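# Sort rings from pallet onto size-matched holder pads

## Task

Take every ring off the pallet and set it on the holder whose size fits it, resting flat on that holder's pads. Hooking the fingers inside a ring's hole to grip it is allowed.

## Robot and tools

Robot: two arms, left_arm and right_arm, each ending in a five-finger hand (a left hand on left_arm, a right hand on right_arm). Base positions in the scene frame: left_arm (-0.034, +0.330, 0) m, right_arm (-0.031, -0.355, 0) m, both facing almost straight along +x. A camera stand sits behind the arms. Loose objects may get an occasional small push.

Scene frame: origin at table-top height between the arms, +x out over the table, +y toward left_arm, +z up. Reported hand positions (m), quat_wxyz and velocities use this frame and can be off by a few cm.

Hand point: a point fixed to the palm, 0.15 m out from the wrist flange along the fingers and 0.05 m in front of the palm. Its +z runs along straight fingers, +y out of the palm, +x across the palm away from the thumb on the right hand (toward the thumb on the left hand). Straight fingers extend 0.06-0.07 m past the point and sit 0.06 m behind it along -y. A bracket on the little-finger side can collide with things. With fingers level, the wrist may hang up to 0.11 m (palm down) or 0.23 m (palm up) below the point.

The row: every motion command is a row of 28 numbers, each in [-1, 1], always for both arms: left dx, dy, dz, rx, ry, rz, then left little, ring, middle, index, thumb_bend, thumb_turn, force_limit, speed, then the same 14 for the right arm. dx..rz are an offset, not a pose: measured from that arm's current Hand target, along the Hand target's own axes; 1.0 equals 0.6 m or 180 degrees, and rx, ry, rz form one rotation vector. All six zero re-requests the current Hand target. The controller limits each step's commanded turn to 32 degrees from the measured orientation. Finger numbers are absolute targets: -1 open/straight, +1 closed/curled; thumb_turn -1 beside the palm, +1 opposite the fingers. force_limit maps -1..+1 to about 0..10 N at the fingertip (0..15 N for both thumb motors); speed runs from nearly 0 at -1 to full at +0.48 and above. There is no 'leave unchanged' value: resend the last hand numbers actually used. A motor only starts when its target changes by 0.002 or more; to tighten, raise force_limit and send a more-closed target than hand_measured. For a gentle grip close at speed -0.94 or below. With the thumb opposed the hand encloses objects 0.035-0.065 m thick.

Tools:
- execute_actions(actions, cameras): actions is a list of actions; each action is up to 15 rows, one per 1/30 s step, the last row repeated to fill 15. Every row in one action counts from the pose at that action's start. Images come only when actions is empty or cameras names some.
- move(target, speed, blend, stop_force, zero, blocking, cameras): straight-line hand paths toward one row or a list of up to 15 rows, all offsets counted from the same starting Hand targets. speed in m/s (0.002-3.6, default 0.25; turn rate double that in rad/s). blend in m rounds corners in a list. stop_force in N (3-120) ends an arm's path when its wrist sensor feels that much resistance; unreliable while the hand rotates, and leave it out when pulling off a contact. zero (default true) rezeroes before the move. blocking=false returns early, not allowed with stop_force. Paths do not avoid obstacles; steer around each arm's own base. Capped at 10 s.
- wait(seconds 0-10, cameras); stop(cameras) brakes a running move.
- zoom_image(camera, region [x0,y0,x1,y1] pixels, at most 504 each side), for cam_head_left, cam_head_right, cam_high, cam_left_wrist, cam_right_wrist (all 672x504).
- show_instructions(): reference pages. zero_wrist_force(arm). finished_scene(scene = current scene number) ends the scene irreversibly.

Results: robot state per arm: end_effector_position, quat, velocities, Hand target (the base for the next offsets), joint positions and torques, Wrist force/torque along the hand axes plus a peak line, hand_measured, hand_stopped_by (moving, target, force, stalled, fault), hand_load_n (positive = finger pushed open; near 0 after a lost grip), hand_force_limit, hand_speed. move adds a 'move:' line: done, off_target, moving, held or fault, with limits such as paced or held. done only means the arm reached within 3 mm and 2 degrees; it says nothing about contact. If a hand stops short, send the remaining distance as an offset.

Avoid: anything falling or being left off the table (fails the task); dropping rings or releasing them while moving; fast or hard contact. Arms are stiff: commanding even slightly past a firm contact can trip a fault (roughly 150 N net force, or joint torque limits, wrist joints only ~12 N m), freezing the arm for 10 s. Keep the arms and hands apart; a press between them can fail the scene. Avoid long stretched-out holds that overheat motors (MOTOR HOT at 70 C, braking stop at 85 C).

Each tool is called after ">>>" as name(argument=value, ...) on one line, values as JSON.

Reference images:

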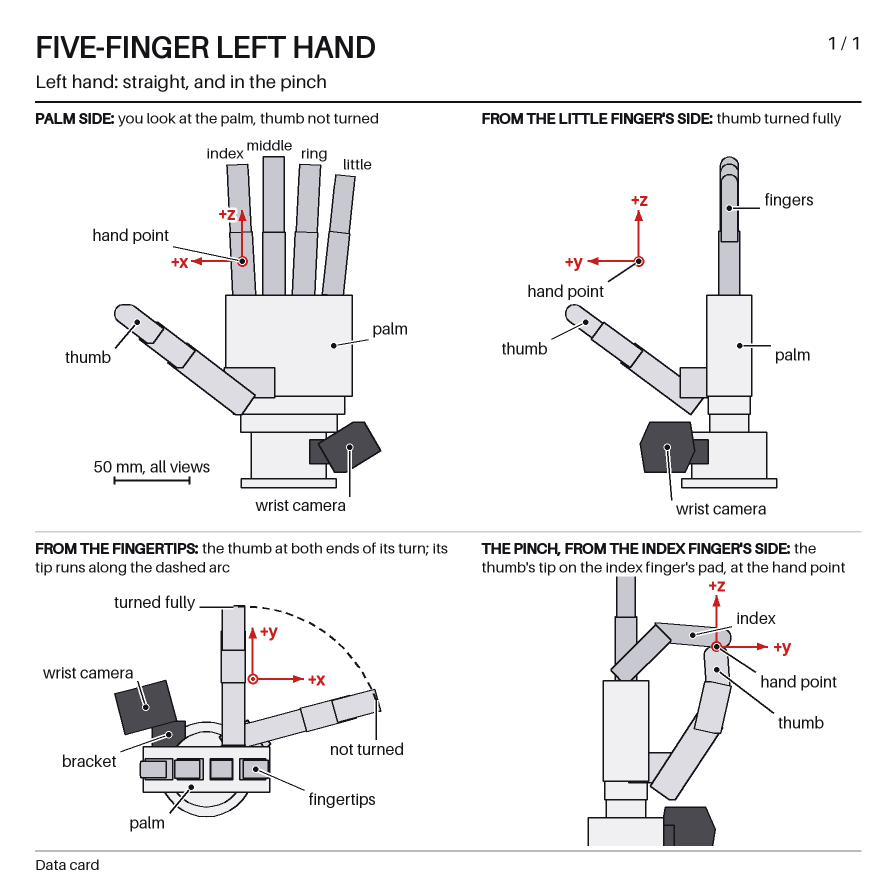

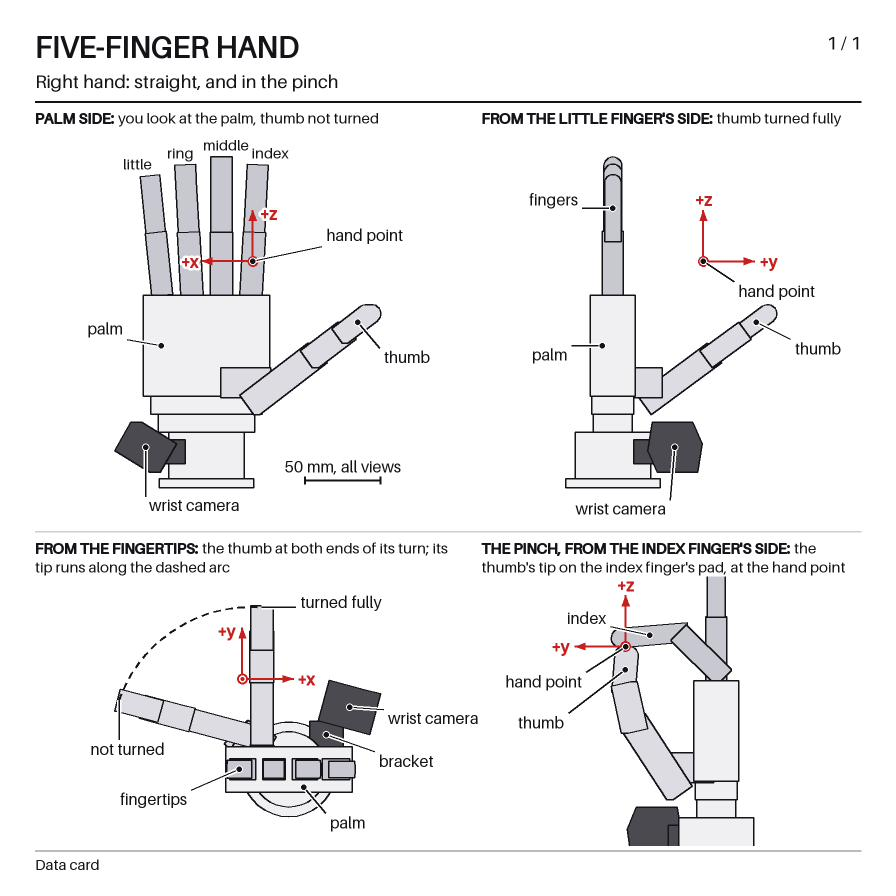

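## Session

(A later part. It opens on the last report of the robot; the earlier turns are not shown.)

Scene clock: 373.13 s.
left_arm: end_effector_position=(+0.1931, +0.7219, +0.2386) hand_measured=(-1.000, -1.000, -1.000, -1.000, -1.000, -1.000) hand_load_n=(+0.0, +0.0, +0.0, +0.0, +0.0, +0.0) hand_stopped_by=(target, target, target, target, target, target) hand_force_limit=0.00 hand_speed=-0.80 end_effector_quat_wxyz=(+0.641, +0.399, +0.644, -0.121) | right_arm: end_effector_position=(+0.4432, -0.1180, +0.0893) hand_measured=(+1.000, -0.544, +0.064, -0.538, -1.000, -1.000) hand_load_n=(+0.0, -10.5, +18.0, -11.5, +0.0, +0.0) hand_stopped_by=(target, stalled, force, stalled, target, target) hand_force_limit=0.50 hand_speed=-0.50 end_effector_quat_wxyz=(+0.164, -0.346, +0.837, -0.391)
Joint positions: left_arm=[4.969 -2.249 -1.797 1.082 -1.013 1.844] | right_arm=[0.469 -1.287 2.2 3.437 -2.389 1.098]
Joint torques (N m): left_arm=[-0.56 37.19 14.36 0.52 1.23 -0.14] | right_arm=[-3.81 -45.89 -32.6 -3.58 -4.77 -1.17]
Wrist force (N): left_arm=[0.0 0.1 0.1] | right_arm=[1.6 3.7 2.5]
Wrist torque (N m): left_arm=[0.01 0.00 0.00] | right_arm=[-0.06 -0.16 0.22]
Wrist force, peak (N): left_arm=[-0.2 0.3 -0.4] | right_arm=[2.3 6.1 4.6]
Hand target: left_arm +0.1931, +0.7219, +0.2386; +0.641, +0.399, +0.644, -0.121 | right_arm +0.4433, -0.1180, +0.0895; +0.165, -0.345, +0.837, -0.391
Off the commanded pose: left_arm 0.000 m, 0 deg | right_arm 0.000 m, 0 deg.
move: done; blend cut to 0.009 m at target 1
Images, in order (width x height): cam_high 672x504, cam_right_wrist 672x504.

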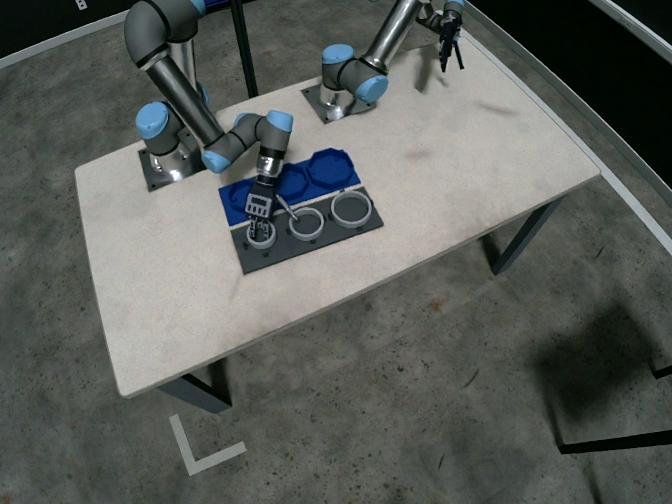

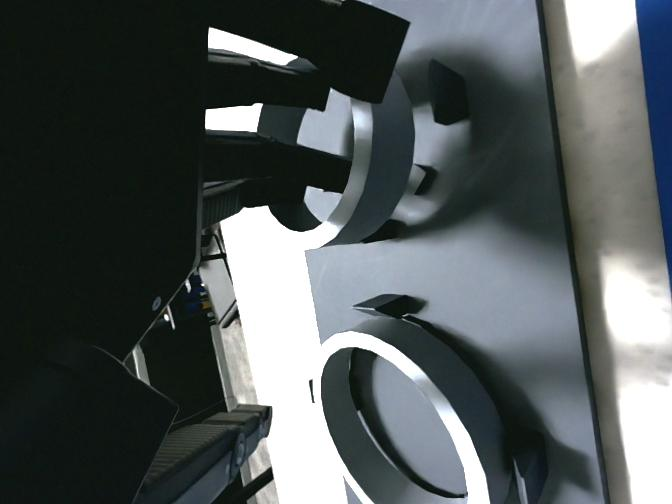

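>>> move(target=[0,0,0,0,0,0,-1,-1,-1,-1,-1,-1,0,-0.8,0,0.0198,0.0166,0,0,0,1,-0.8,0.4,-0.8,-1,-1,0.5,-0.5], speed=0.03, stop_force=5, cameras=["cam_high"])

Scene clock: 394.13 s.
left_arm: end_effector_position=(+0.1931, +0.7219, +0.2386) hand_measured=(-1.000, -1.000, -1.000, -1.000, -1.000, -1.000) hand_load_n=(+0.0, +0.0, +0.0, +0.0, +0.0, +0.0) hand_stopped_by=(target, target, target, target, target, target) hand_force_limit=0.00 hand_speed=-0.80 end_effector_quat_wxyz=(+0.641, +0.399, +0.644, -0.121) | right_arm: end_effector_position=(+0.4435, -0.1179, +0.0846) hand_measured=(+1.000, -0.544, +0.064, -0.538, -1.000, -1.000) hand_load_n=(+0.0, -7.5, +16.0, -12.5, +0.0, +0.0) hand_stopped_by=(target, stalled, force, stalled, target, target) hand_force_limit=0.50 hand_speed=-0.50 end_effector_quat_wxyz=(+0.165, -0.345, +0.837, -0.391)
Joint positions: left_arm=[4.969 -2.249 -1.797 1.082 -1.013 1.844] | right_arm=[0.469 -1.275 2.203 3.421 -2.389 1.098]
Joint torques (N m): left_arm=[-0.04 38.11 13.62 0.56 1.15 -0.03] | right_arm=[-3.41 -45.15 -35.49 -5.53 1.46 0.32]
Wrist force (N): left_arm=[0.1 0.0 -0.1] | right_arm=[1.5 3.7 2.5]
Wrist torque (N m): left_arm=[0.01 0.00 0.01] | right_arm=[-0.07 -0.14 0.20]
Wrist force, peak (N): left_arm=[-0.2 -0.2 -0.5] | right_arm=[6.6 -2.1 -0.2]
Hand target: left_arm +0.1931, +0.7219, +0.2386; +0.641, +0.399, +0.644, -0.121 | right_arm +0.4435, -0.1179, +0.0846; +0.165, -0.345, +0.837, -0.391 (not the last commanded pose)
Off the commanded pose: left_arm 0.000 m, 0 deg | right_arm 0.011 m, 0 deg.
move: contact (right_arm)
Images, in order (width x height): cam_high 672x504.

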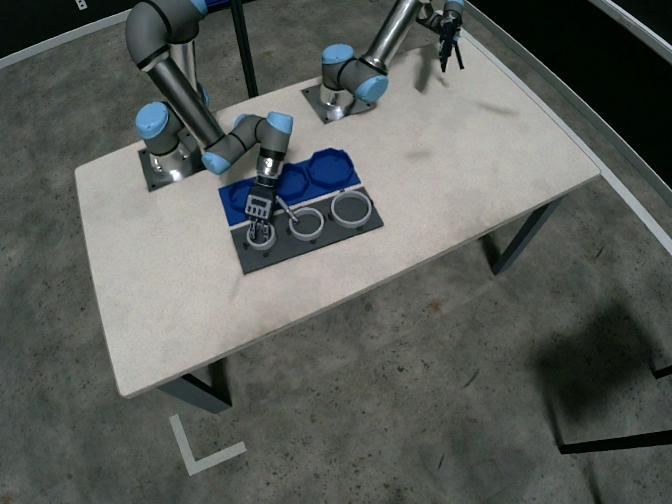

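>>> zoom_image(camera="cam_high", region=[236, 216, 286, 266])

Scaled by 10.080.

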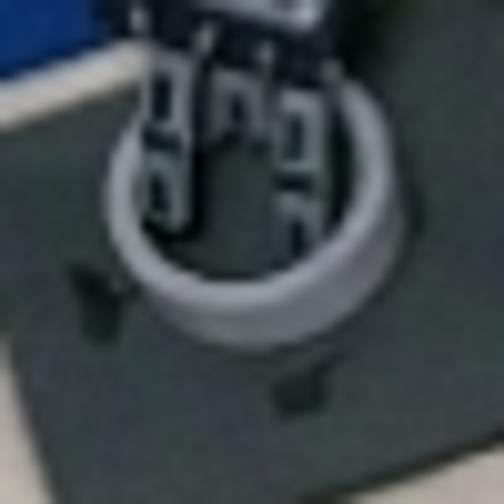

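>>> move(target=[[0,0,0,0,0,0,-1,-1,-1,-1,-1,-1,0,-0.8,0,-0.0065,-0.0054,0,0,0,1,-0.8,0.4,-0.8,-1,-1,0.5,-0.5],[0,0,0,0,0,0,-1,-1,-1,-1,-1,-1,0,-0.8,0.0065,-0.0092,-0.0022,0,0,0,1,-0.8,0.4,-0.8,-1,-1,0.5,-0.5]], speed=0.05)

>>> move(target=[0,0,0,0,0,0,-1,-1,-1,-1,-1,-1,0,-0.8,0,0.0198,0.0166,0,0,0,1,-0.8,0.4,-0.8,-1,-1,0.5,-0.5], speed=0.025, stop_force=5, cameras=["cam_high"])

Scene clock: 408.73 s.
left_arm: end_effector_position=(+0.1931, +0.7219, +0.2386) hand_measured=(-1.000, -1.000, -1.000, -1.000, -1.000, -1.000) hand_load_n=(+0.0, +0.0, +0.0, +0.0, +0.0, +0.0) hand_stopped_by=(target, target, target, target, target, target) hand_force_limit=0.00 hand_speed=-0.80 end_effector_quat_wxyz=(+0.641, +0.399, +0.644, -0.121) | right_arm: end_effector_position=(+0.4424, -0.1224, +0.0898) hand_measured=(+1.000, -0.544, +0.064, -0.538, -1.000, -1.000) hand_load_n=(+0.0, -7.5, +16.0, -12.0, +0.0, +0.0) hand_stopped_by=(target, stalled, force, stalled, target, target) hand_force_limit=0.50 hand_speed=-0.50 end_effector_quat_wxyz=(+0.165, -0.345, +0.837, -0.391)
Joint positions: left_arm=[4.969 -2.249 -1.797 1.082 -1.013 1.844] | right_arm=[0.461 -1.292 2.21 3.423 -2.385 1.087]
Joint torques (N m): left_arm=[0.12 37.43 14.02 0.51 1.15 0.06] | right_arm=[7.17 -5.42 -36.74 -0.65 -3.07 1.2]
Wrist force (N): left_arm=[-0.1 -0.2 -0.3] | right_arm=[1.4 3.7 2.5]
Wrist torque (N m): left_arm=[-0.01 0.01 0.01] | right_arm=[-0.08 -0.13 0.20]
Wrist force, peak (N): left_arm=[0.0 0.1 -0.7] | right_arm=[1.6 4.4 2.8]
Hand target: left_arm +0.1931, +0.7219, +0.2386; +0.641, +0.399, +0.644, -0.121 | right_arm +0.4425, -0.1224, +0.0896; +0.165, -0.345, +0.837, -0.391
Off the commanded pose: left_arm 0.000 m, 0 deg | right_arm 0.000 m, 0 deg.
move: done

Scene clock: 410.47 s.
left_arm: end_effector_position=(+0.1931, +0.7219, +0.2386) hand_measured=(-1.000, -1.000, -1.000, -1.000, -1.000, -1.000) hand_load_n=(+0.0, +0.0, +0.0, +0.0, +0.0, +0.0) hand_stopped_by=(target, target, target, target, target, target) hand_force_limit=0.00 hand_speed=-0.80 end_effector_quat_wxyz=(+0.641, +0.399, +0.644, -0.121) | right_arm: end_effector_position=(+0.4426, -0.1224, +0.0770) hand_measured=(+1.000, -0.544, +0.064, -0.538, -1.000, -1.000) hand_load_n=(+0.0, -4.0, +13.0, -9.0, +0.0, +0.0) hand_stopped_by=(target, stalled, force, stalled, target, target) hand_force_limit=0.50 hand_speed=-0.50 end_effector_quat_wxyz=(+0.165, -0.345, +0.837, -0.391)
Joint positions: left_arm=[4.969 -2.249 -1.797 1.082 -1.013 1.844] | right_arm=[0.461 -1.262 2.218 3.384 -2.386 1.087]
Joint torques (N m): left_arm=[0.1 37.49 14.47 0.58 1.23 -0.05] | right_arm=[1.83 -51.74 -31.9 -4.33 -0.35 1.08]
Wrist force (N): left_arm=[0.0 0.3 -0.2] | right_arm=[-0.5 0.8 4.4]
Wrist torque (N m): left_arm=[0.06 0.00 -0.01] | right_arm=[-0.06 -0.25 0.01]
Wrist force, peak (N): left_arm=[-0.2 -0.3 -0.3] | right_arm=[5.9 -0.8 1.2]
Hand target: left_arm +0.1931, +0.7219, +0.2386; +0.641, +0.399, +0.644, -0.121 | right_arm +0.4426, -0.1224, +0.0770; +0.165, -0.345, +0.837, -0.391 (not the last commanded pose)
Off the commanded pose: left_arm 0.000 m, 0 deg | right_arm 0.003 m, 0 deg.
move: contact (right_arm)
Images, in order (width x height): cam_high 672x504.

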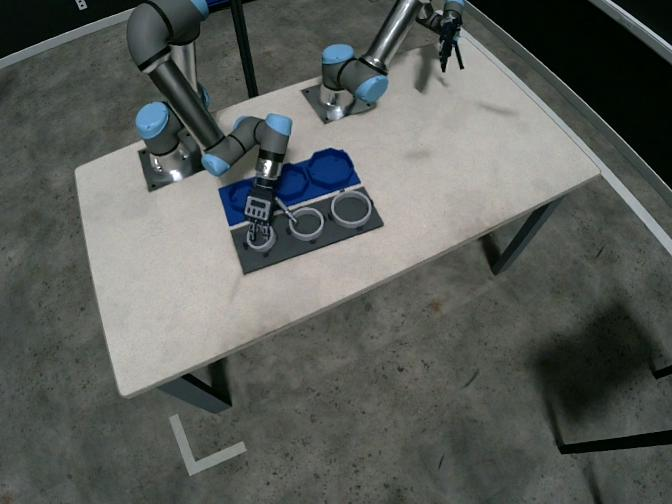

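>>> zoom_image(camera="cam_high", region=[236, 216, 286, 266])

Scaled by 10.080.

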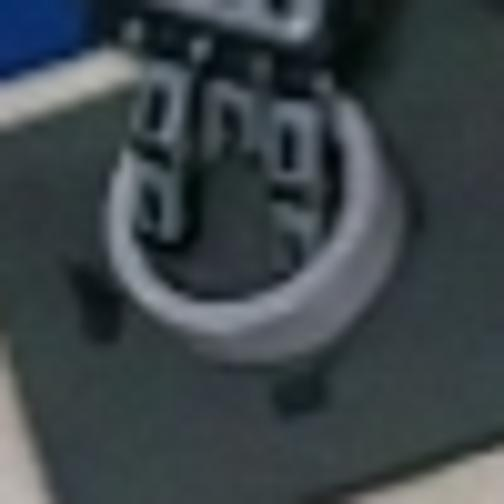

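>>> move(target=[[0,0,0,0,0,0,-1,-1,-1,-1,-1,-1,0,-0.8,0,-0.0038,-0.0032,0,0,0,1,-0.8,0.4,-0.8,-1,-1,0.5,-0.5],[0,0,0,0,0,0,-1,-1,-1,-1,-1,-1,0,-0.8,-0.0018,-0.0057,-0.0009,0,0,0,1,-0.8,0.4,-0.8,-1,-1,0.5,-0.5]], speed=0.05)

>>> move(target=[0,0,0,0,0,0,-1,-1,-1,-1,-1,-1,0,-0.8,0,0.0191,0.0161,0,0,0,1,-0.8,0.4,-0.8,-1,-1,0.5,-0.5], speed=0.025, stop_force=5, cameras=["cam_high"])

>>> zoom_image(camera="cam_high", region=[236, 216, 286, 266])

Scene clock: 422.00 s.
left_arm: end_effector_position=(+0.1931, +0.7219, +0.2386) hand_measured=(-1.000, -1.000, -1.000, -1.000, -1.000, -1.000) hand_load_n=(+0.0, +0.0, +0.0, +0.0, +0.0, +0.0) hand_stopped_by=(target, target, target, target, target, target) hand_force_limit=0.00 hand_speed=-0.80 end_effector_quat_wxyz=(+0.641, +0.399, +0.644, -0.121) | right_arm: end_effector_position=(+0.4449, -0.1229, +0.0802) hand_measured=(+1.000, -0.546, +0.064, -0.538, -1.000, -1.000) hand_load_n=(+0.0, -1.0, +4.5, -4.0, +0.0, -0.5) hand_stopped_by=(target, stalled, force, stalled, target, target) hand_force_limit=0.50 hand_speed=-0.50 end_effector_quat_wxyz=(+0.165, -0.345, +0.837, -0.391)
Joint positions: left_arm=[4.969 -2.249 -1.797 1.082 -1.013 1.844] | right_arm=[0.458 -1.266 2.213 3.391 -2.385 1.083]
Joint torques (N m): left_arm=[0.13 36.97 14.31 0.61 1.25 -0.1] | right_arm=[6.9 -13.17 -2.05 -1.92 1.11 1.08]
Wrist force (N): left_arm=[-0.1 -0.1 -0.2] | right_arm=[3.6 -0.1 -0.9]
Wrist torque (N m): left_arm=[-0.01 0.01 0.00] | right_arm=[0.12 0.11 0.12]
Wrist force, peak (N): left_arm=[-0.2 0.1 -0.5] | right_arm=[-0.4 1.1 4.4]
Hand target: left_arm +0.1931, +0.7219, +0.2386; +0.641, +0.399, +0.644, -0.121 | right_arm +0.4446, -0.1229, +0.0799; +0.165, -0.345, +0.837, -0.391
Off the commanded pose: left_arm 0.000 m, 0 deg | right_arm 0.000 m, 0 deg.
move: done

Scene clock: 423.30 s.
left_arm: end_effector_position=(+0.1931, +0.7219, +0.2386) hand_measured=(-1.000, -1.000, -1.000, -1.000, -1.000, -1.000) hand_load_n=(+0.0, +0.0, +0.0, +0.0, +0.0, +0.0) hand_stopped_by=(target, target, target, target, target, target) hand_force_limit=0.00 hand_speed=-0.80 end_effector_quat_wxyz=(+0.641, +0.399, +0.644, -0.121) | right_arm: end_effector_position=(+0.4448, -0.1229, +0.0789) hand_measured=(+1.000, -0.546, +0.066, -0.538, -1.000, -1.000) hand_load_n=(+0.0, -2.5, +6.0, -4.0, +0.0, +0.0) hand_stopped_by=(target, stalled, force, stalled, target, target) hand_force_limit=0.50 hand_speed=-0.50 end_effector_quat_wxyz=(+0.165, -0.345, +0.837, -0.391)
Joint positions: left_arm=[4.969 -2.249 -1.797 1.082 -1.013 1.844] | right_arm=[0.458 -1.263 2.214 3.387 -2.385 1.083]
Joint torques (N m): left_arm=[-0.14 37.09 13.86 0.55 1.19 -0.11] | right_arm=[3.64 -51.86 -33.73 -4.74 0.7 -0.39]
Wrist force (N): left_arm=[-0.2 0.2 -0.2] | right_arm=[1.0 2.8 2.1]
Wrist torque (N m): left_arm=[0.03 0.04 -0.02] | right_arm=[0.02 -0.08 0.14]
Wrist force, peak (N): left_arm=[0.3 0.0 -0.3] | right_arm=[0.5 -2.9 -6.6]
Hand target: left_arm +0.1931, +0.7219, +0.2386; +0.641, +0.399, +0.644, -0.121 | right_arm +0.4448, -0.1229, +0.0789; +0.165, -0.345, +0.837, -0.391 (not the last commanded pose)
Off the commanded pose: left_arm 0.000 m, 0 deg | right_arm 0.014 m, 0 deg.
move: contact (right_arm)
Images, in order (width x height): cam_high 672x504.

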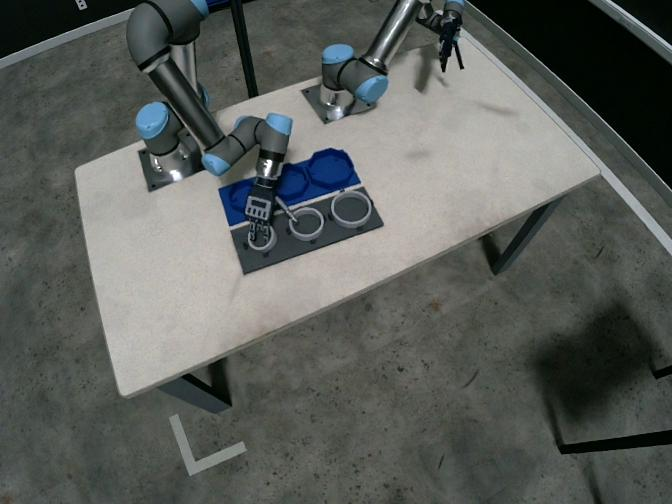

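Scaled by 10.080.

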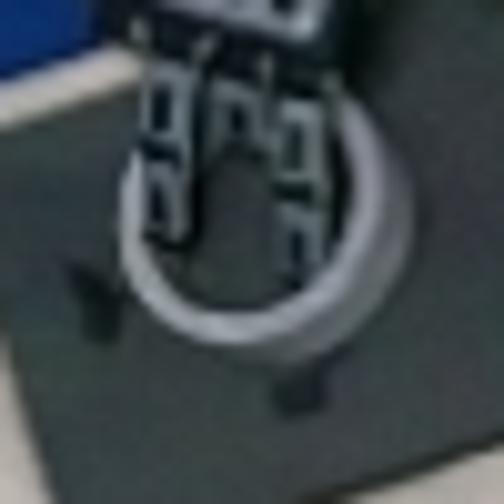

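>>> execute_actions(actions=[[[0,0,0,0,0,0,-1,-1,-1,-1,-1,-1,0,-0.8,0,0,0,0,0,0,1,-0.8,0.45,-0.8,-1,-1,0.7,-0.7]],[[0,0,0,0,0,0,-1,-1,-1,-1,-1,-1,0,-0.8,0,0,0,0,0,0,1,-0.8,0.45,-0.8,-1,-1,0.7,-0.7]]])

>>> move(target=[0,0,0,0,0,0,-1,-1,-1,-1,-1,-1,0,-0.8,0,-0.0102,-0.0086,0,0,0,1,-0.8,0.45,-0.8,-1,-1,0.7,-0.7], speed=0.03, cameras=["cam_high","cam_head_right"])

>>> zoom_image(camera="cam_high", region=[236, 216, 286, 266])

Scene clock: 431.27 s.
left_arm: end_effector_position=(+0.1931, +0.7219, +0.2386) hand_measured=(-1.000, -1.000, -1.000, -1.000, -1.000, -1.000) hand_load_n=(+0.0, +0.0, +0.0, +0.0, +0.0, +0.0) hand_stopped_by=(target, target, target, target, target, target) hand_force_limit=0.00 hand_speed=-0.80 end_effector_quat_wxyz=(+0.641, +0.399, +0.644, -0.121) | right_arm: end_effector_position=(+0.4448, -0.1229, +0.0789) hand_measured=(+1.000, -0.544, +0.084, -0.538, -1.000, -1.000) hand_load_n=(+0.0, -4.5, +10.5, -8.0, +0.0, +0.0) hand_stopped_by=(target, stalled, force, stalled, target, target) hand_force_limit=0.70 hand_speed=-0.70 end_effector_quat_wxyz=(+0.165, -0.345, +0.837, -0.391)
Joint positions: left_arm=[4.969 -2.249 -1.797 1.082 -1.013 1.844] | right_arm=[0.458 -1.263 2.214 3.387 -2.385 1.083]
Joint torques (N m): left_arm=[0.4 36.82 14.51 0.59 1.23 -0.1] | right_arm=[-3.84 -44.39 -26.01 -0.86 0.62 -1.01]
Wrist force (N): left_arm=[-0.2 0.0 -0.2] | right_arm=[1.4 2.0 0.8]
Wrist torque (N m): left_arm=[0.01 0.03 -0.01] | right_arm=[0.07 -0.03 0.12]
Wrist force, peak (N): left_arm=[-0.3 -0.4 -0.4] | right_arm=[1.3 2.9 2.4]
Hand target: left_arm +0.1931, +0.7219, +0.2386; +0.641, +0.399, +0.644, -0.121 | right_arm +0.4448, -0.1229, +0.0789; +0.165, -0.345, +0.837, -0.391
Off the commanded pose: left_arm 0.000 m, 0 deg | right_arm 0.000 m, 0 deg.
Step readings (end_effector_position of left_arm | right_arm):
0: (+0.1931, +0.7219, +0.2386) | (+0.4448, -0.1229, +0.0789)
1: (+0.1931, +0.7219, +0.2386) | (+0.4448, -0.1229, +0.0789)
2: (+0.1931, +0.7219, +0.2386) | (+0.4448, -0.1229, +0.0789)
4: (+0.1931, +0.7219, +0.2386) | (+0.4448, -0.1229, +0.0789)
8: (+0.1931, +0.7219, +0.2386) | (+0.4448, -0.1229, +0.0789)
15: (+0.1931, +0.7219, +0.2386) | (+0.4448, -0.1229, +0.0789)
16: (+0.1931, +0.7219, +0.2386) | (+0.4448, -0.1229, +0.0789)
17: (+0.1931, +0.7219, +0.2386) | (+0.4448, -0.1229, +0.0789)
19: (+0.1931, +0.7219, +0.2386) | (+0.4448, -0.1229, +0.0789)
23: (+0.1931, +0.7219, +0.2386) | (+0.4448, -0.1229, +0.0789)
30: (+0.1931, +0.7219, +0.2386) | (+0.4448, -0.1229, +0.0789)

Scene clock: 432.00 s.
left_arm: end_effector_position=(+0.1931, +0.7219, +0.2386) hand_measured=(-1.000, -1.000, -1.000, -1.000, -1.000, -1.000) hand_load_n=(+0.0, +0.0, +0.0, +0.0, +0.0, +0.0) hand_stopped_by=(target, target, target, target, target, target) hand_force_limit=0.00 hand_speed=-0.80 end_effector_quat_wxyz=(+0.641, +0.399, +0.644, -0.121) | right_arm: end_effector_position=(+0.4448, -0.1229, +0.0872) hand_measured=(+1.000, -0.546, +0.086, -0.540, -1.000, -1.000) hand_load_n=(+0.0, +0.0, +2.0, -2.0, +0.0, +0.0) hand_stopped_by=(target, stalled, force, stalled, target, target) hand_force_limit=0.70 hand_speed=-0.70 end_effector_quat_wxyz=(+0.165, -0.345, +0.837, -0.391)
Joint positions: left_arm=[4.969 -2.249 -1.797 1.082 -1.013 1.844] | right_arm=[0.458 -1.283 2.208 3.412 -2.385 1.083]
Joint torques (N m): left_arm=[0.27 36.85 14.64 0.65 1.28 -0.03] | right_arm=[6.82 -10.9 -23.3 -4.9 -0.56 0.94]
Wrist force (N): left_arm=[-0.1 0.0 -0.2] | right_arm=[1.6 0.7 1.0]
Wrist torque (N m): left_arm=[0.00 0.01 0.00] | right_arm=[0.01 -0.09 0.15]
Wrist force, peak (N): left_arm=[0.1 -0.1 -0.5] | right_arm=[3.2 2.6 0.0]
Hand target: left_arm +0.1931, +0.7219, +0.2386; +0.641, +0.399, +0.644, -0.121 | right_arm +0.4447, -0.1229, +0.0869; +0.165, -0.345, +0.837, -0.391
Off the commanded pose: left_arm 0.000 m, 0 deg | right_arm 0.000 m, 0 deg.
move: done
Images, in order (width x height): cam_head_right 672x504, cam_high 672x504.

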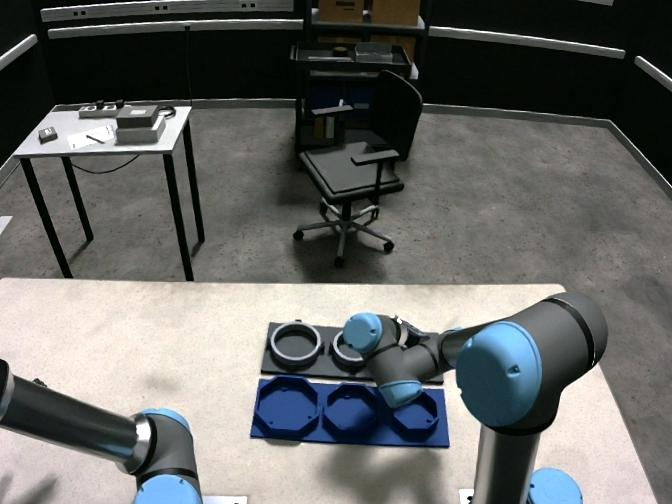

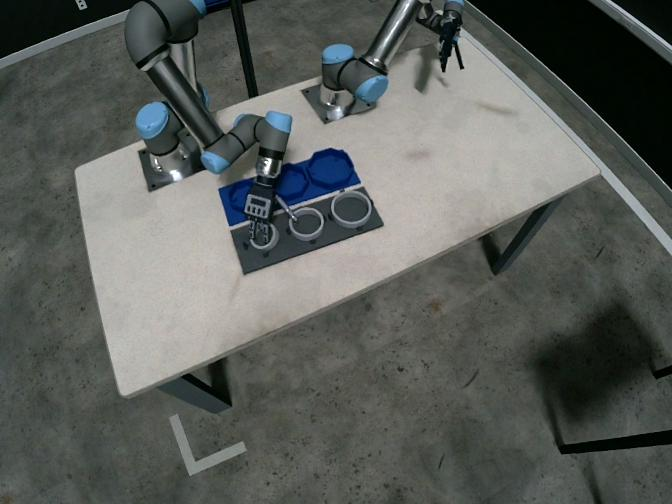

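Scaled by 10.080.

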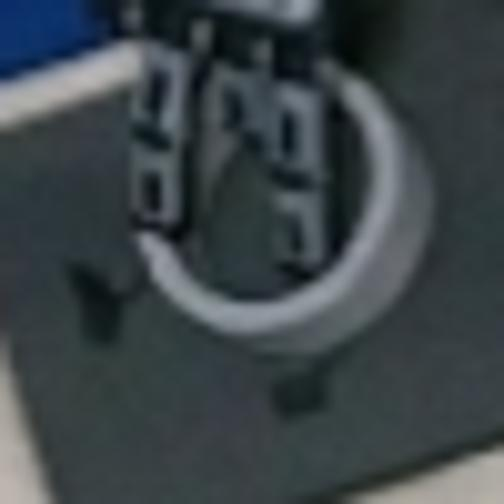

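>>> wait(seconds=0, cameras=["all"])

Scene clock: 435.60 s.
left_arm: end_effector_position=(+0.1931, +0.7219, +0.2386) hand_measured=(-1.000, -1.000, -1.000, -1.000, -1.000, -1.000) hand_load_n=(+0.0, +0.0, +0.0, +0.0, +0.0, +0.0) hand_stopped_by=(target, target, target, target, target, target) hand_force_limit=0.00 hand_speed=-0.80 end_effector_quat_wxyz=(+0.641, +0.399, +0.644, -0.121) | right_arm: end_effector_position=(+0.4447, -0.1229, +0.0869) hand_measured=(+1.000, -0.546, +0.086, -0.540, -1.000, -1.000) hand_load_n=(+0.0, +0.0, +2.0, -1.5, +0.0, +0.0) hand_stopped_by=(target, stalled, force, stalled, target, target) hand_force_limit=0.70 hand_speed=-0.70 end_effector_quat_wxyz=(+0.165, -0.345, +0.837, -0.391)
Joint positions: left_arm=[4.969 -2.249 -1.797 1.082 -1.013 1.844] | right_arm=[0.458 -1.282 2.208 3.412 -2.385 1.083]
Joint torques (N m): left_arm=[0.29 37.36 13.86 0.72 1.15 -0.11] | right_arm=[6.15 -3.1 0.74 -2.49 -3.42 1.03]
Wrist force (N): left_arm=[0.1 0.1 -0.2] | right_arm=[2.4 0.6 0.6]
Wrist torque (N m): left_arm=[0.03 -0.01 0.00] | right_arm=[0.09 -0.07 0.16]
Wrist force, peak (N): left_arm=[-0.4 0.0 -0.6] | right_arm=[2.2 1.5 1.7]
Hand target: left_arm +0.1931, +0.7219, +0.2386; +0.641, +0.399, +0.644, -0.121 | right_arm +0.4447, -0.1229, +0.0869; +0.165, -0.345, +0.837, -0.391
Off the commanded pose: left_arm 0.000 m, 0 deg | right_arm 0.000 m, 0 deg.

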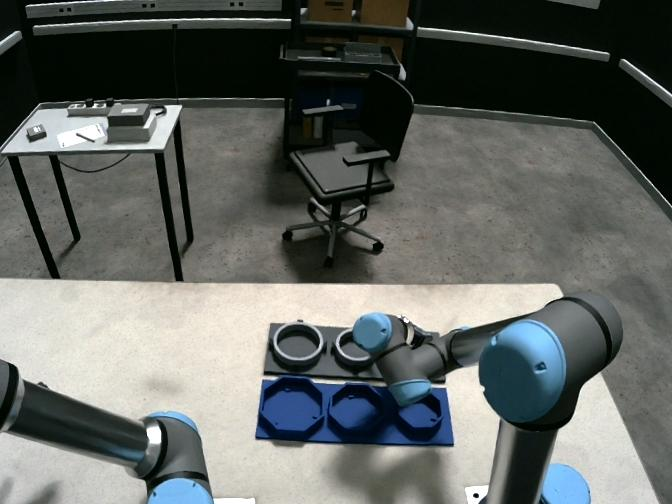

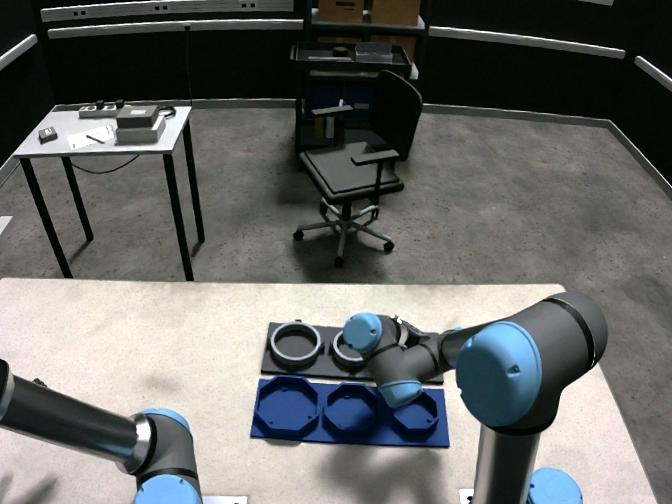

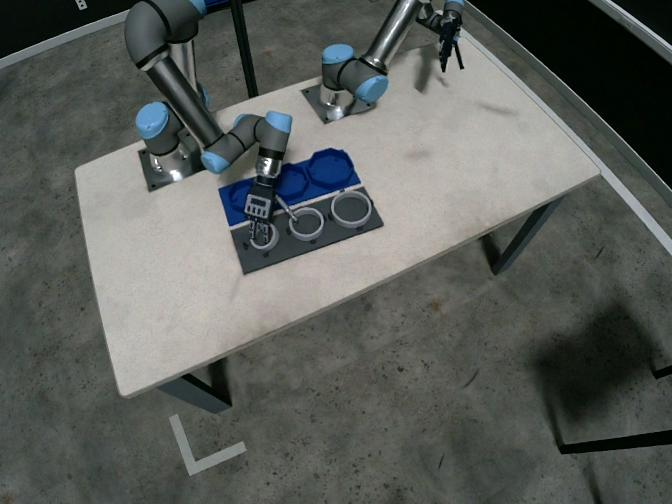

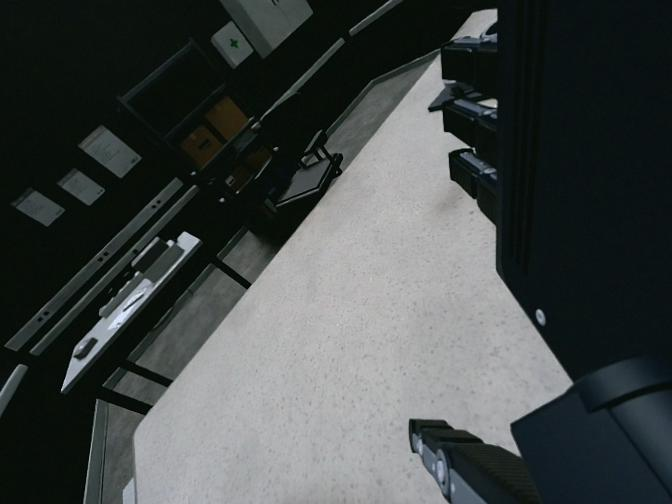

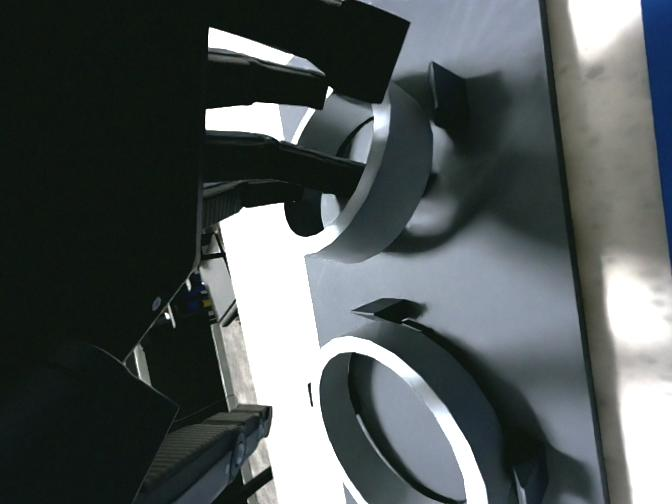

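>>> zoom_image(camera="cam_right_wrist", region=[260, 30, 500, 280])

Scaled by 2.016.

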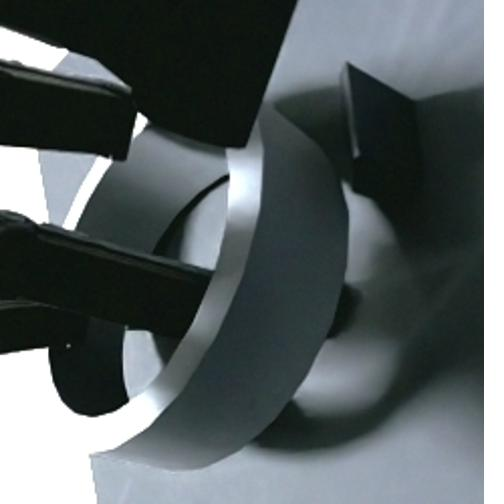

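>>> execute_actions(actions=[[[0,0,0,0,0,0,-1,-1,-1,-1,-1,-1,0,-0.8,0,0,0,0,0,0,1,-0.8,0.0,-0.8,-1,-1,0.7,-0.8]],[[0,0,0,0,0,0,-1,-1,-1,-1,-1,-1,0,-0.8,0,0,0,0,0,0,1,-0.8,0.0,-0.8,-1,-1,0.7,-0.8]]], cameras=["cam_high","cam_right_wrist"])

>>> zoom_image(camera="cam_high", region=[236, 216, 286, 266])

>>> zoom_image(camera="cam_right_wrist", region=[260, 30, 500, 280])

Scene clock: 445.93 s.
left_arm: end_effector_position=(+0.1931, +0.7219, +0.2386) hand_measured=(-1.000, -1.000, -1.000, -1.000, -1.000, -1.000) hand_load_n=(+0.0, +0.0, +0.0, +0.0, +0.0, +0.0) hand_stopped_by=(target, target, target, target, target, target) hand_force_limit=0.00 hand_speed=-0.80 end_effector_quat_wxyz=(+0.641, +0.399, +0.644, -0.121) | right_arm: end_effector_position=(+0.4447, -0.1229, +0.0869) hand_measured=(+1.000, -0.546, +0.000, -0.540, -1.000, -1.000) hand_load_n=(+0.0, +0.0, +0.0, -0.5, +0.0, +0.0) hand_stopped_by=(target, stalled, target, stalled, target, target) hand_force_limit=0.70 hand_speed=-0.80 end_effector_quat_wxyz=(+0.165, -0.345, +0.837, -0.391)
Joint positions: left_arm=[4.969 -2.249 -1.797 1.082 -1.013 1.844] | right_arm=[0.458 -1.282 2.208 3.412 -2.385 1.083]
Joint torques (N m): left_arm=[-0.34 36.56 14.89 0.66 1.07 -0.14] | right_arm=[7.14 -3.51 0.88 -1.41 -3.59 0.4]
Wrist force (N): left_arm=[-0.1 0.3 -0.2] | right_arm=[2.3 1.0 -0.3]
Wrist torque (N m): left_arm=[0.06 0.02 -0.02] | right_arm=[0.03 -0.02 0.15]
Wrist force, peak (N): left_arm=[-0.1 -0.1 -0.6] | right_arm=[2.7 1.1 -0.4]
Hand target: left_arm +0.1931, +0.7219, +0.2386; +0.641, +0.399, +0.644, -0.121 | right_arm +0.4447, -0.1229, +0.0869; +0.165, -0.345, +0.837, -0.391
Off the commanded pose: left_arm 0.000 m, 0 deg | right_arm 0.000 m, 0 deg.
Step readings (end_effector_position of left_arm | right_arm):
0: (+0.1931, +0.7219, +0.2386) | (+0.4447, -0.1229, +0.0869)
1: (+0.1931, +0.7219, +0.2386) | (+0.4447, -0.1229, +0.0869)
2: (+0.1931, +0.7219, +0.2386) | (+0.4447, -0.1229, +0.0869)
4: (+0.1931, +0.7219, +0.2386) | (+0.4447, -0.1229, +0.0869)
8: (+0.1931, +0.7219, +0.2386) | (+0.4447, -0.1229, +0.0869)
15: (+0.1931, +0.7219, +0.2386) | (+0.4447, -0.1229, +0.0869)
16: (+0.1931, +0.7219, +0.2386) | (+0.4447, -0.1229, +0.0869)
17: (+0.1931, +0.7219, +0.2386) | (+0.4447, -0.1229, +0.0869)
19: (+0.1931, +0.7219, +0.2386) | (+0.4447, -0.1229, +0.0869)
23: (+0.1931, +0.7219, +0.2386) | (+0.4447, -0.1229, +0.0869)
30: (+0.1931, +0.7219, +0.2386) | (+0.4447, -0.1229, +0.0869)
Images, in order (width x height): cam_high 672x504, cam_right_wrist 672x504.

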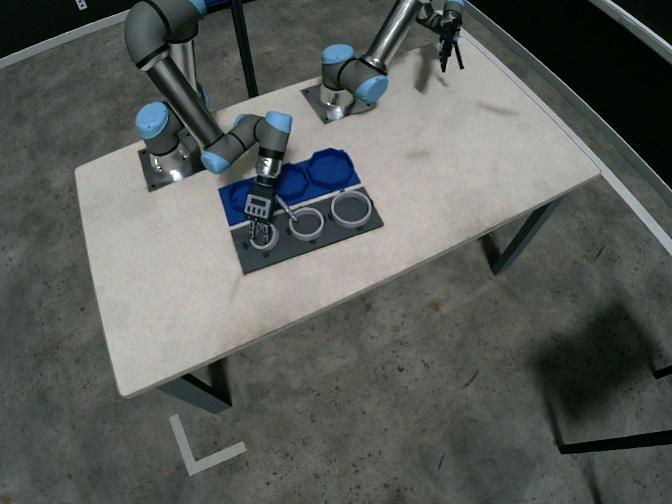

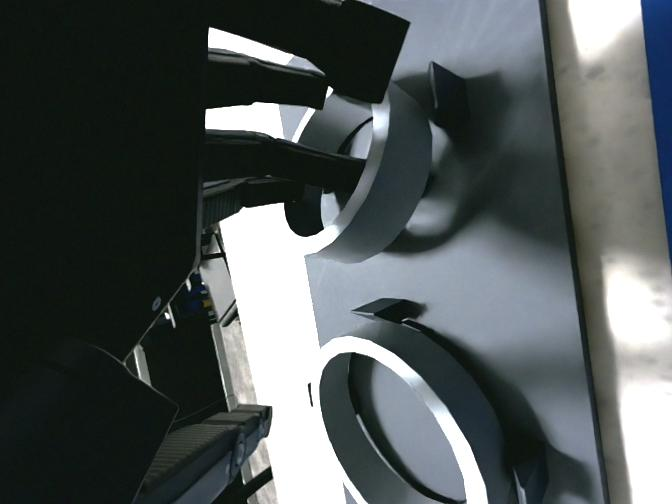

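Scaled by 10.080.

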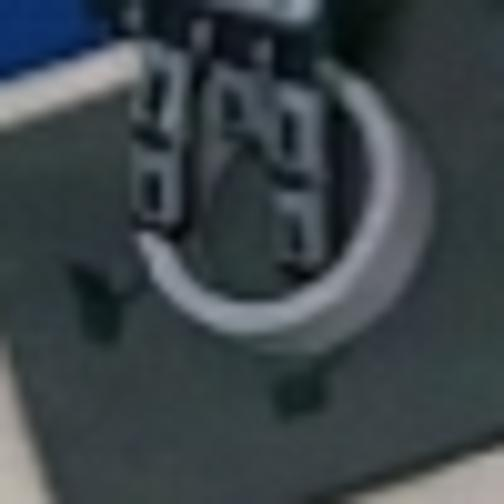

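Scaled by 2.016.

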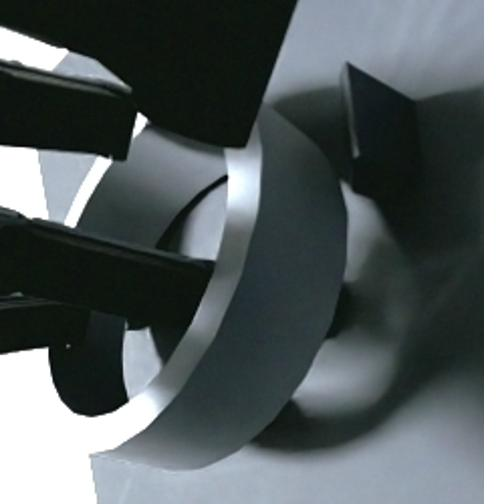

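>>> move(target=[0,0,0,0,0,0,-1,-1,-1,-1,-1,-1,0,-0.8,0.0047,-0.003,0.0036,0,0,0,1,-0.8,0.0,-0.8,-1,-1,0.7,-0.8], speed=0.02, cameras=["cam_high","cam_right_wrist"])

>>> zoom_image(camera="cam_high", region=[236, 216, 286, 266])

>>> zoom_image(camera="cam_right_wrist", region=[260, 30, 500, 280])

Scene clock: 460.90 s.
left_arm: end_effector_position=(+0.1931, +0.7219, +0.2386) hand_measured=(-1.000, -1.000, -1.000, -1.000, -1.000, -1.000) hand_load_n=(+0.5, +0.0, +0.0, +0.0, +0.0, +0.0) hand_stopped_by=(target, target, target, target, target, target) hand_force_limit=0.00 hand_speed=-0.80 end_effector_quat_wxyz=(+0.641, +0.399, +0.644, -0.121) | right_arm: end_effector_position=(+0.4447, -0.1270, +0.0869) hand_measured=(+1.000, -0.546, +0.000, -0.540, -1.000, -1.000) hand_load_n=(+0.0, +0.0, +0.0, -1.0, +0.0, +0.0) hand_stopped_by=(target, stalled, target, stalled, target, target) hand_force_limit=0.70 hand_speed=-0.80 end_effector_quat_wxyz=(+0.165, -0.345, +0.837, -0.391)
Joint positions: left_arm=[4.969 -2.249 -1.797 1.082 -1.013 1.844] | right_arm=[0.45 -1.285 2.216 3.399 -2.382 1.072]
Joint torques (N m): left_arm=[-0.27 37.26 14.89 0.6 1.17 -0.15] | right_arm=[5.66 -46.92 -6.91 -2.04 1.09 1.01]
Wrist force (N): left_arm=[0.1 0.2 -0.4] | right_arm=[2.0 1.0 -1.0]
Wrist torque (N m): left_arm=[0.05 -0.02 0.00] | right_arm=[0.02 -0.06 0.14]
Wrist force, peak (N): left_arm=[-0.2 0.1 -0.6] | right_arm=[2.7 1.2 -0.7]
Hand target: left_arm +0.1931, +0.7219, +0.2386; +0.641, +0.399, +0.644, -0.121 | right_arm +0.4447, -0.1269, +0.0869; +0.165, -0.345, +0.837, -0.391
Off the commanded pose: left_arm 0.000 m, 0 deg | right_arm 0.000 m, 0 deg.
move: done
Images, in order (width x height): cam_high 672x504, cam_right_wrist 672x504.

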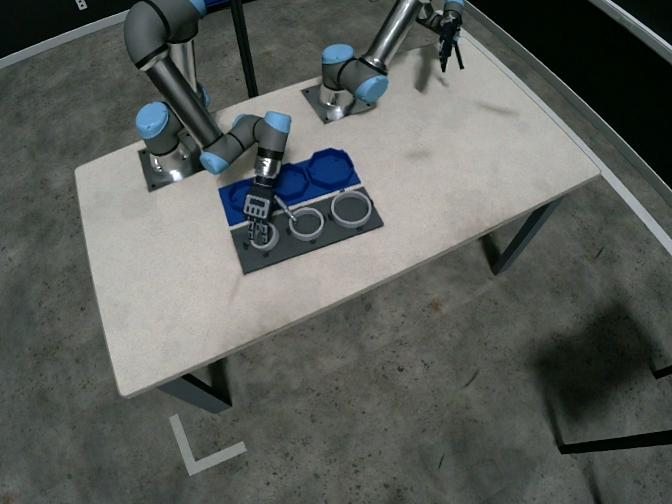

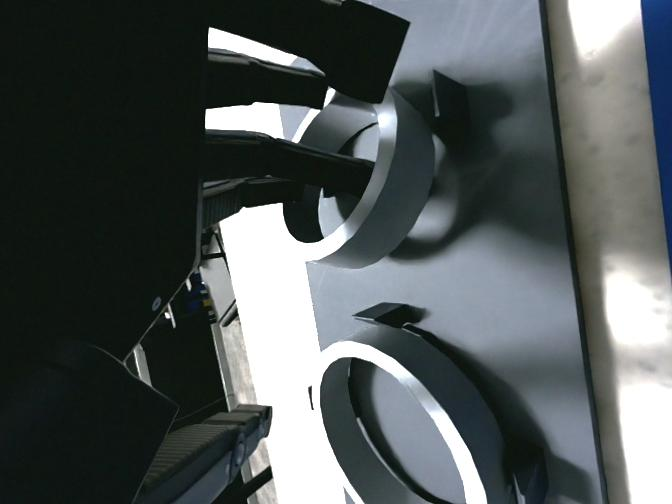

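Scaled by 10.080.

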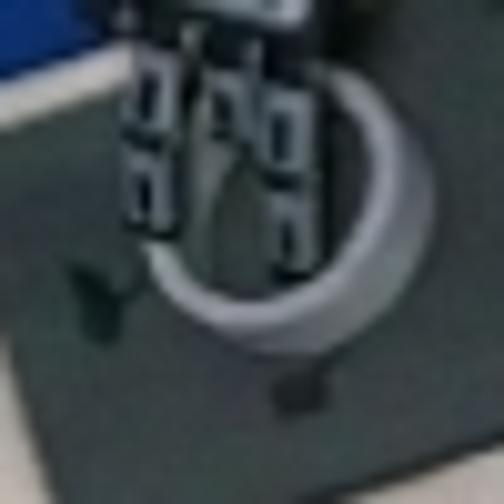

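Scaled by 2.016.

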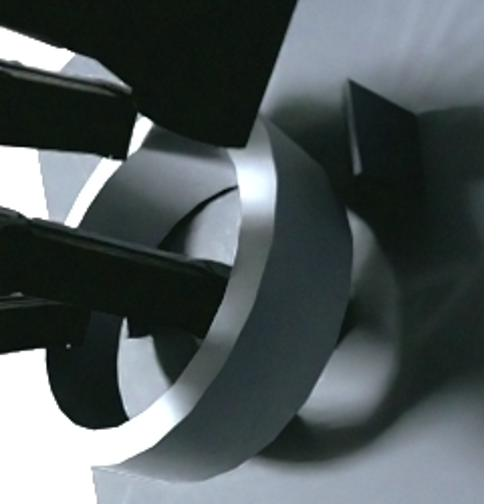

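>>> move(target=[0,0,0,0,0,0,-1,-1,-1,-1,-1,-1,0,-0.8,0.0047,-0.003,0.0036,0,0,0,1,-0.8,0.0,-0.8,-1,-1,0.7,-0.8], speed=0.02, cameras=["cam_high","cam_right_wrist"])

>>> zoom_image(camera="cam_high", region=[236, 216, 286, 266])

>>> zoom_image(camera="cam_right_wrist", region=[260, 30, 500, 280])

Scene clock: 465.60 s.
left_arm: end_effector_position=(+0.1931, +0.7219, +0.2386) hand_measured=(-1.000, -1.000, -1.000, -1.000, -1.000, -1.000) hand_load_n=(+0.0, +0.0, +0.0, +0.5, +0.0, +0.0) hand_stopped_by=(target, target, target, target, target, target) hand_force_limit=0.00 hand_speed=-0.80 end_effector_quat_wxyz=(+0.641, +0.399, +0.644, -0.121) | right_arm: end_effector_position=(+0.4447, -0.1309, +0.0869) hand_measured=(+1.000, -0.546, +0.000, -0.540, -1.000, -1.000) hand_load_n=(+0.0, +0.0, +0.0, -1.0, +0.0, +0.0) hand_stopped_by=(target, stalled, target, stalled, target, target) hand_force_limit=0.70 hand_speed=-0.80 end_effector_quat_wxyz=(+0.165, -0.345, +0.837, -0.391)
Joint positions: left_arm=[4.969 -2.249 -1.797 1.082 -1.013 1.844] | right_arm=[0.442 -1.288 2.223 3.387 -2.379 1.062]
Joint torques (N m): left_arm=[0.52 37.11 14.74 0.7 1.25 -0.25] | right_arm=[5.86 -46.27 -6.95 -2.06 1.05 0.95]
Wrist force (N): left_arm=[0.1 0.0 -0.3] | right_arm=[2.0 1.3 -0.6]
Wrist torque (N m): left_arm=[0.03 -0.01 0.01] | right_arm=[0.06 -0.07 0.16]
Wrist force, peak (N): left_arm=[-0.1 0.2 -0.5] | right_arm=[2.3 1.3 -0.8]
Hand target: left_arm +0.1931, +0.7219, +0.2386; +0.641, +0.399, +0.644, -0.121 | right_arm +0.4447, -0.1309, +0.0869; +0.165, -0.345, +0.837, -0.391
Off the commanded pose: left_arm 0.000 m, 0 deg | right_arm 0.000 m, 0 deg.
move: done
Images, in order (width x height): cam_high 672x504, cam_right_wrist 672x504.

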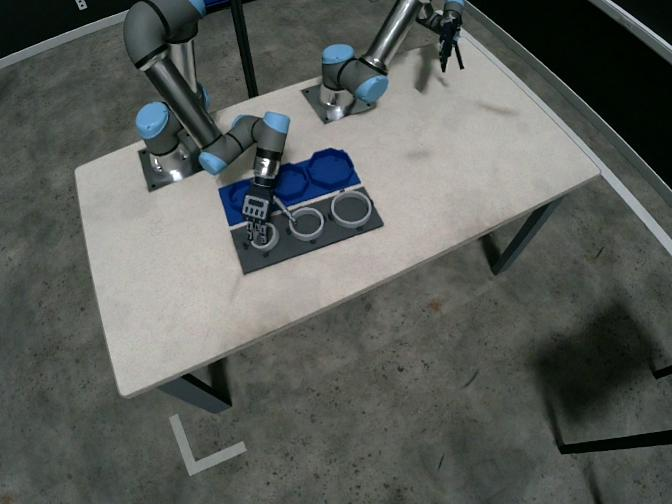

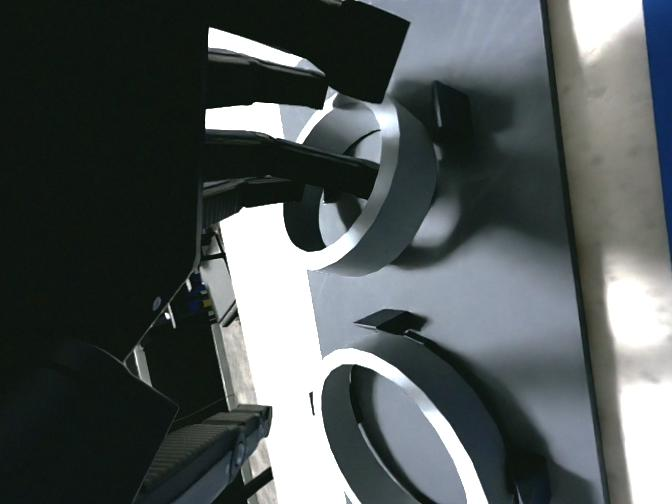

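Scaled by 10.080.

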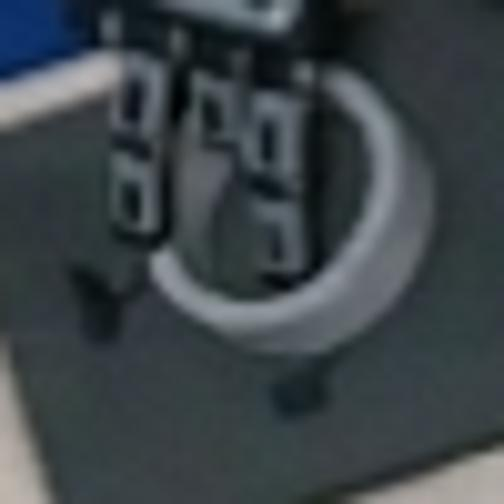

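Scaled by 2.016.

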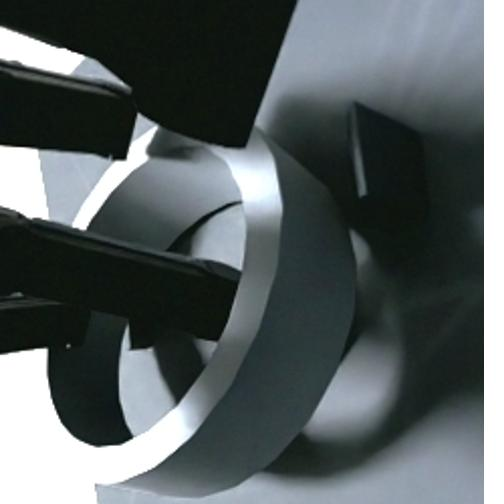

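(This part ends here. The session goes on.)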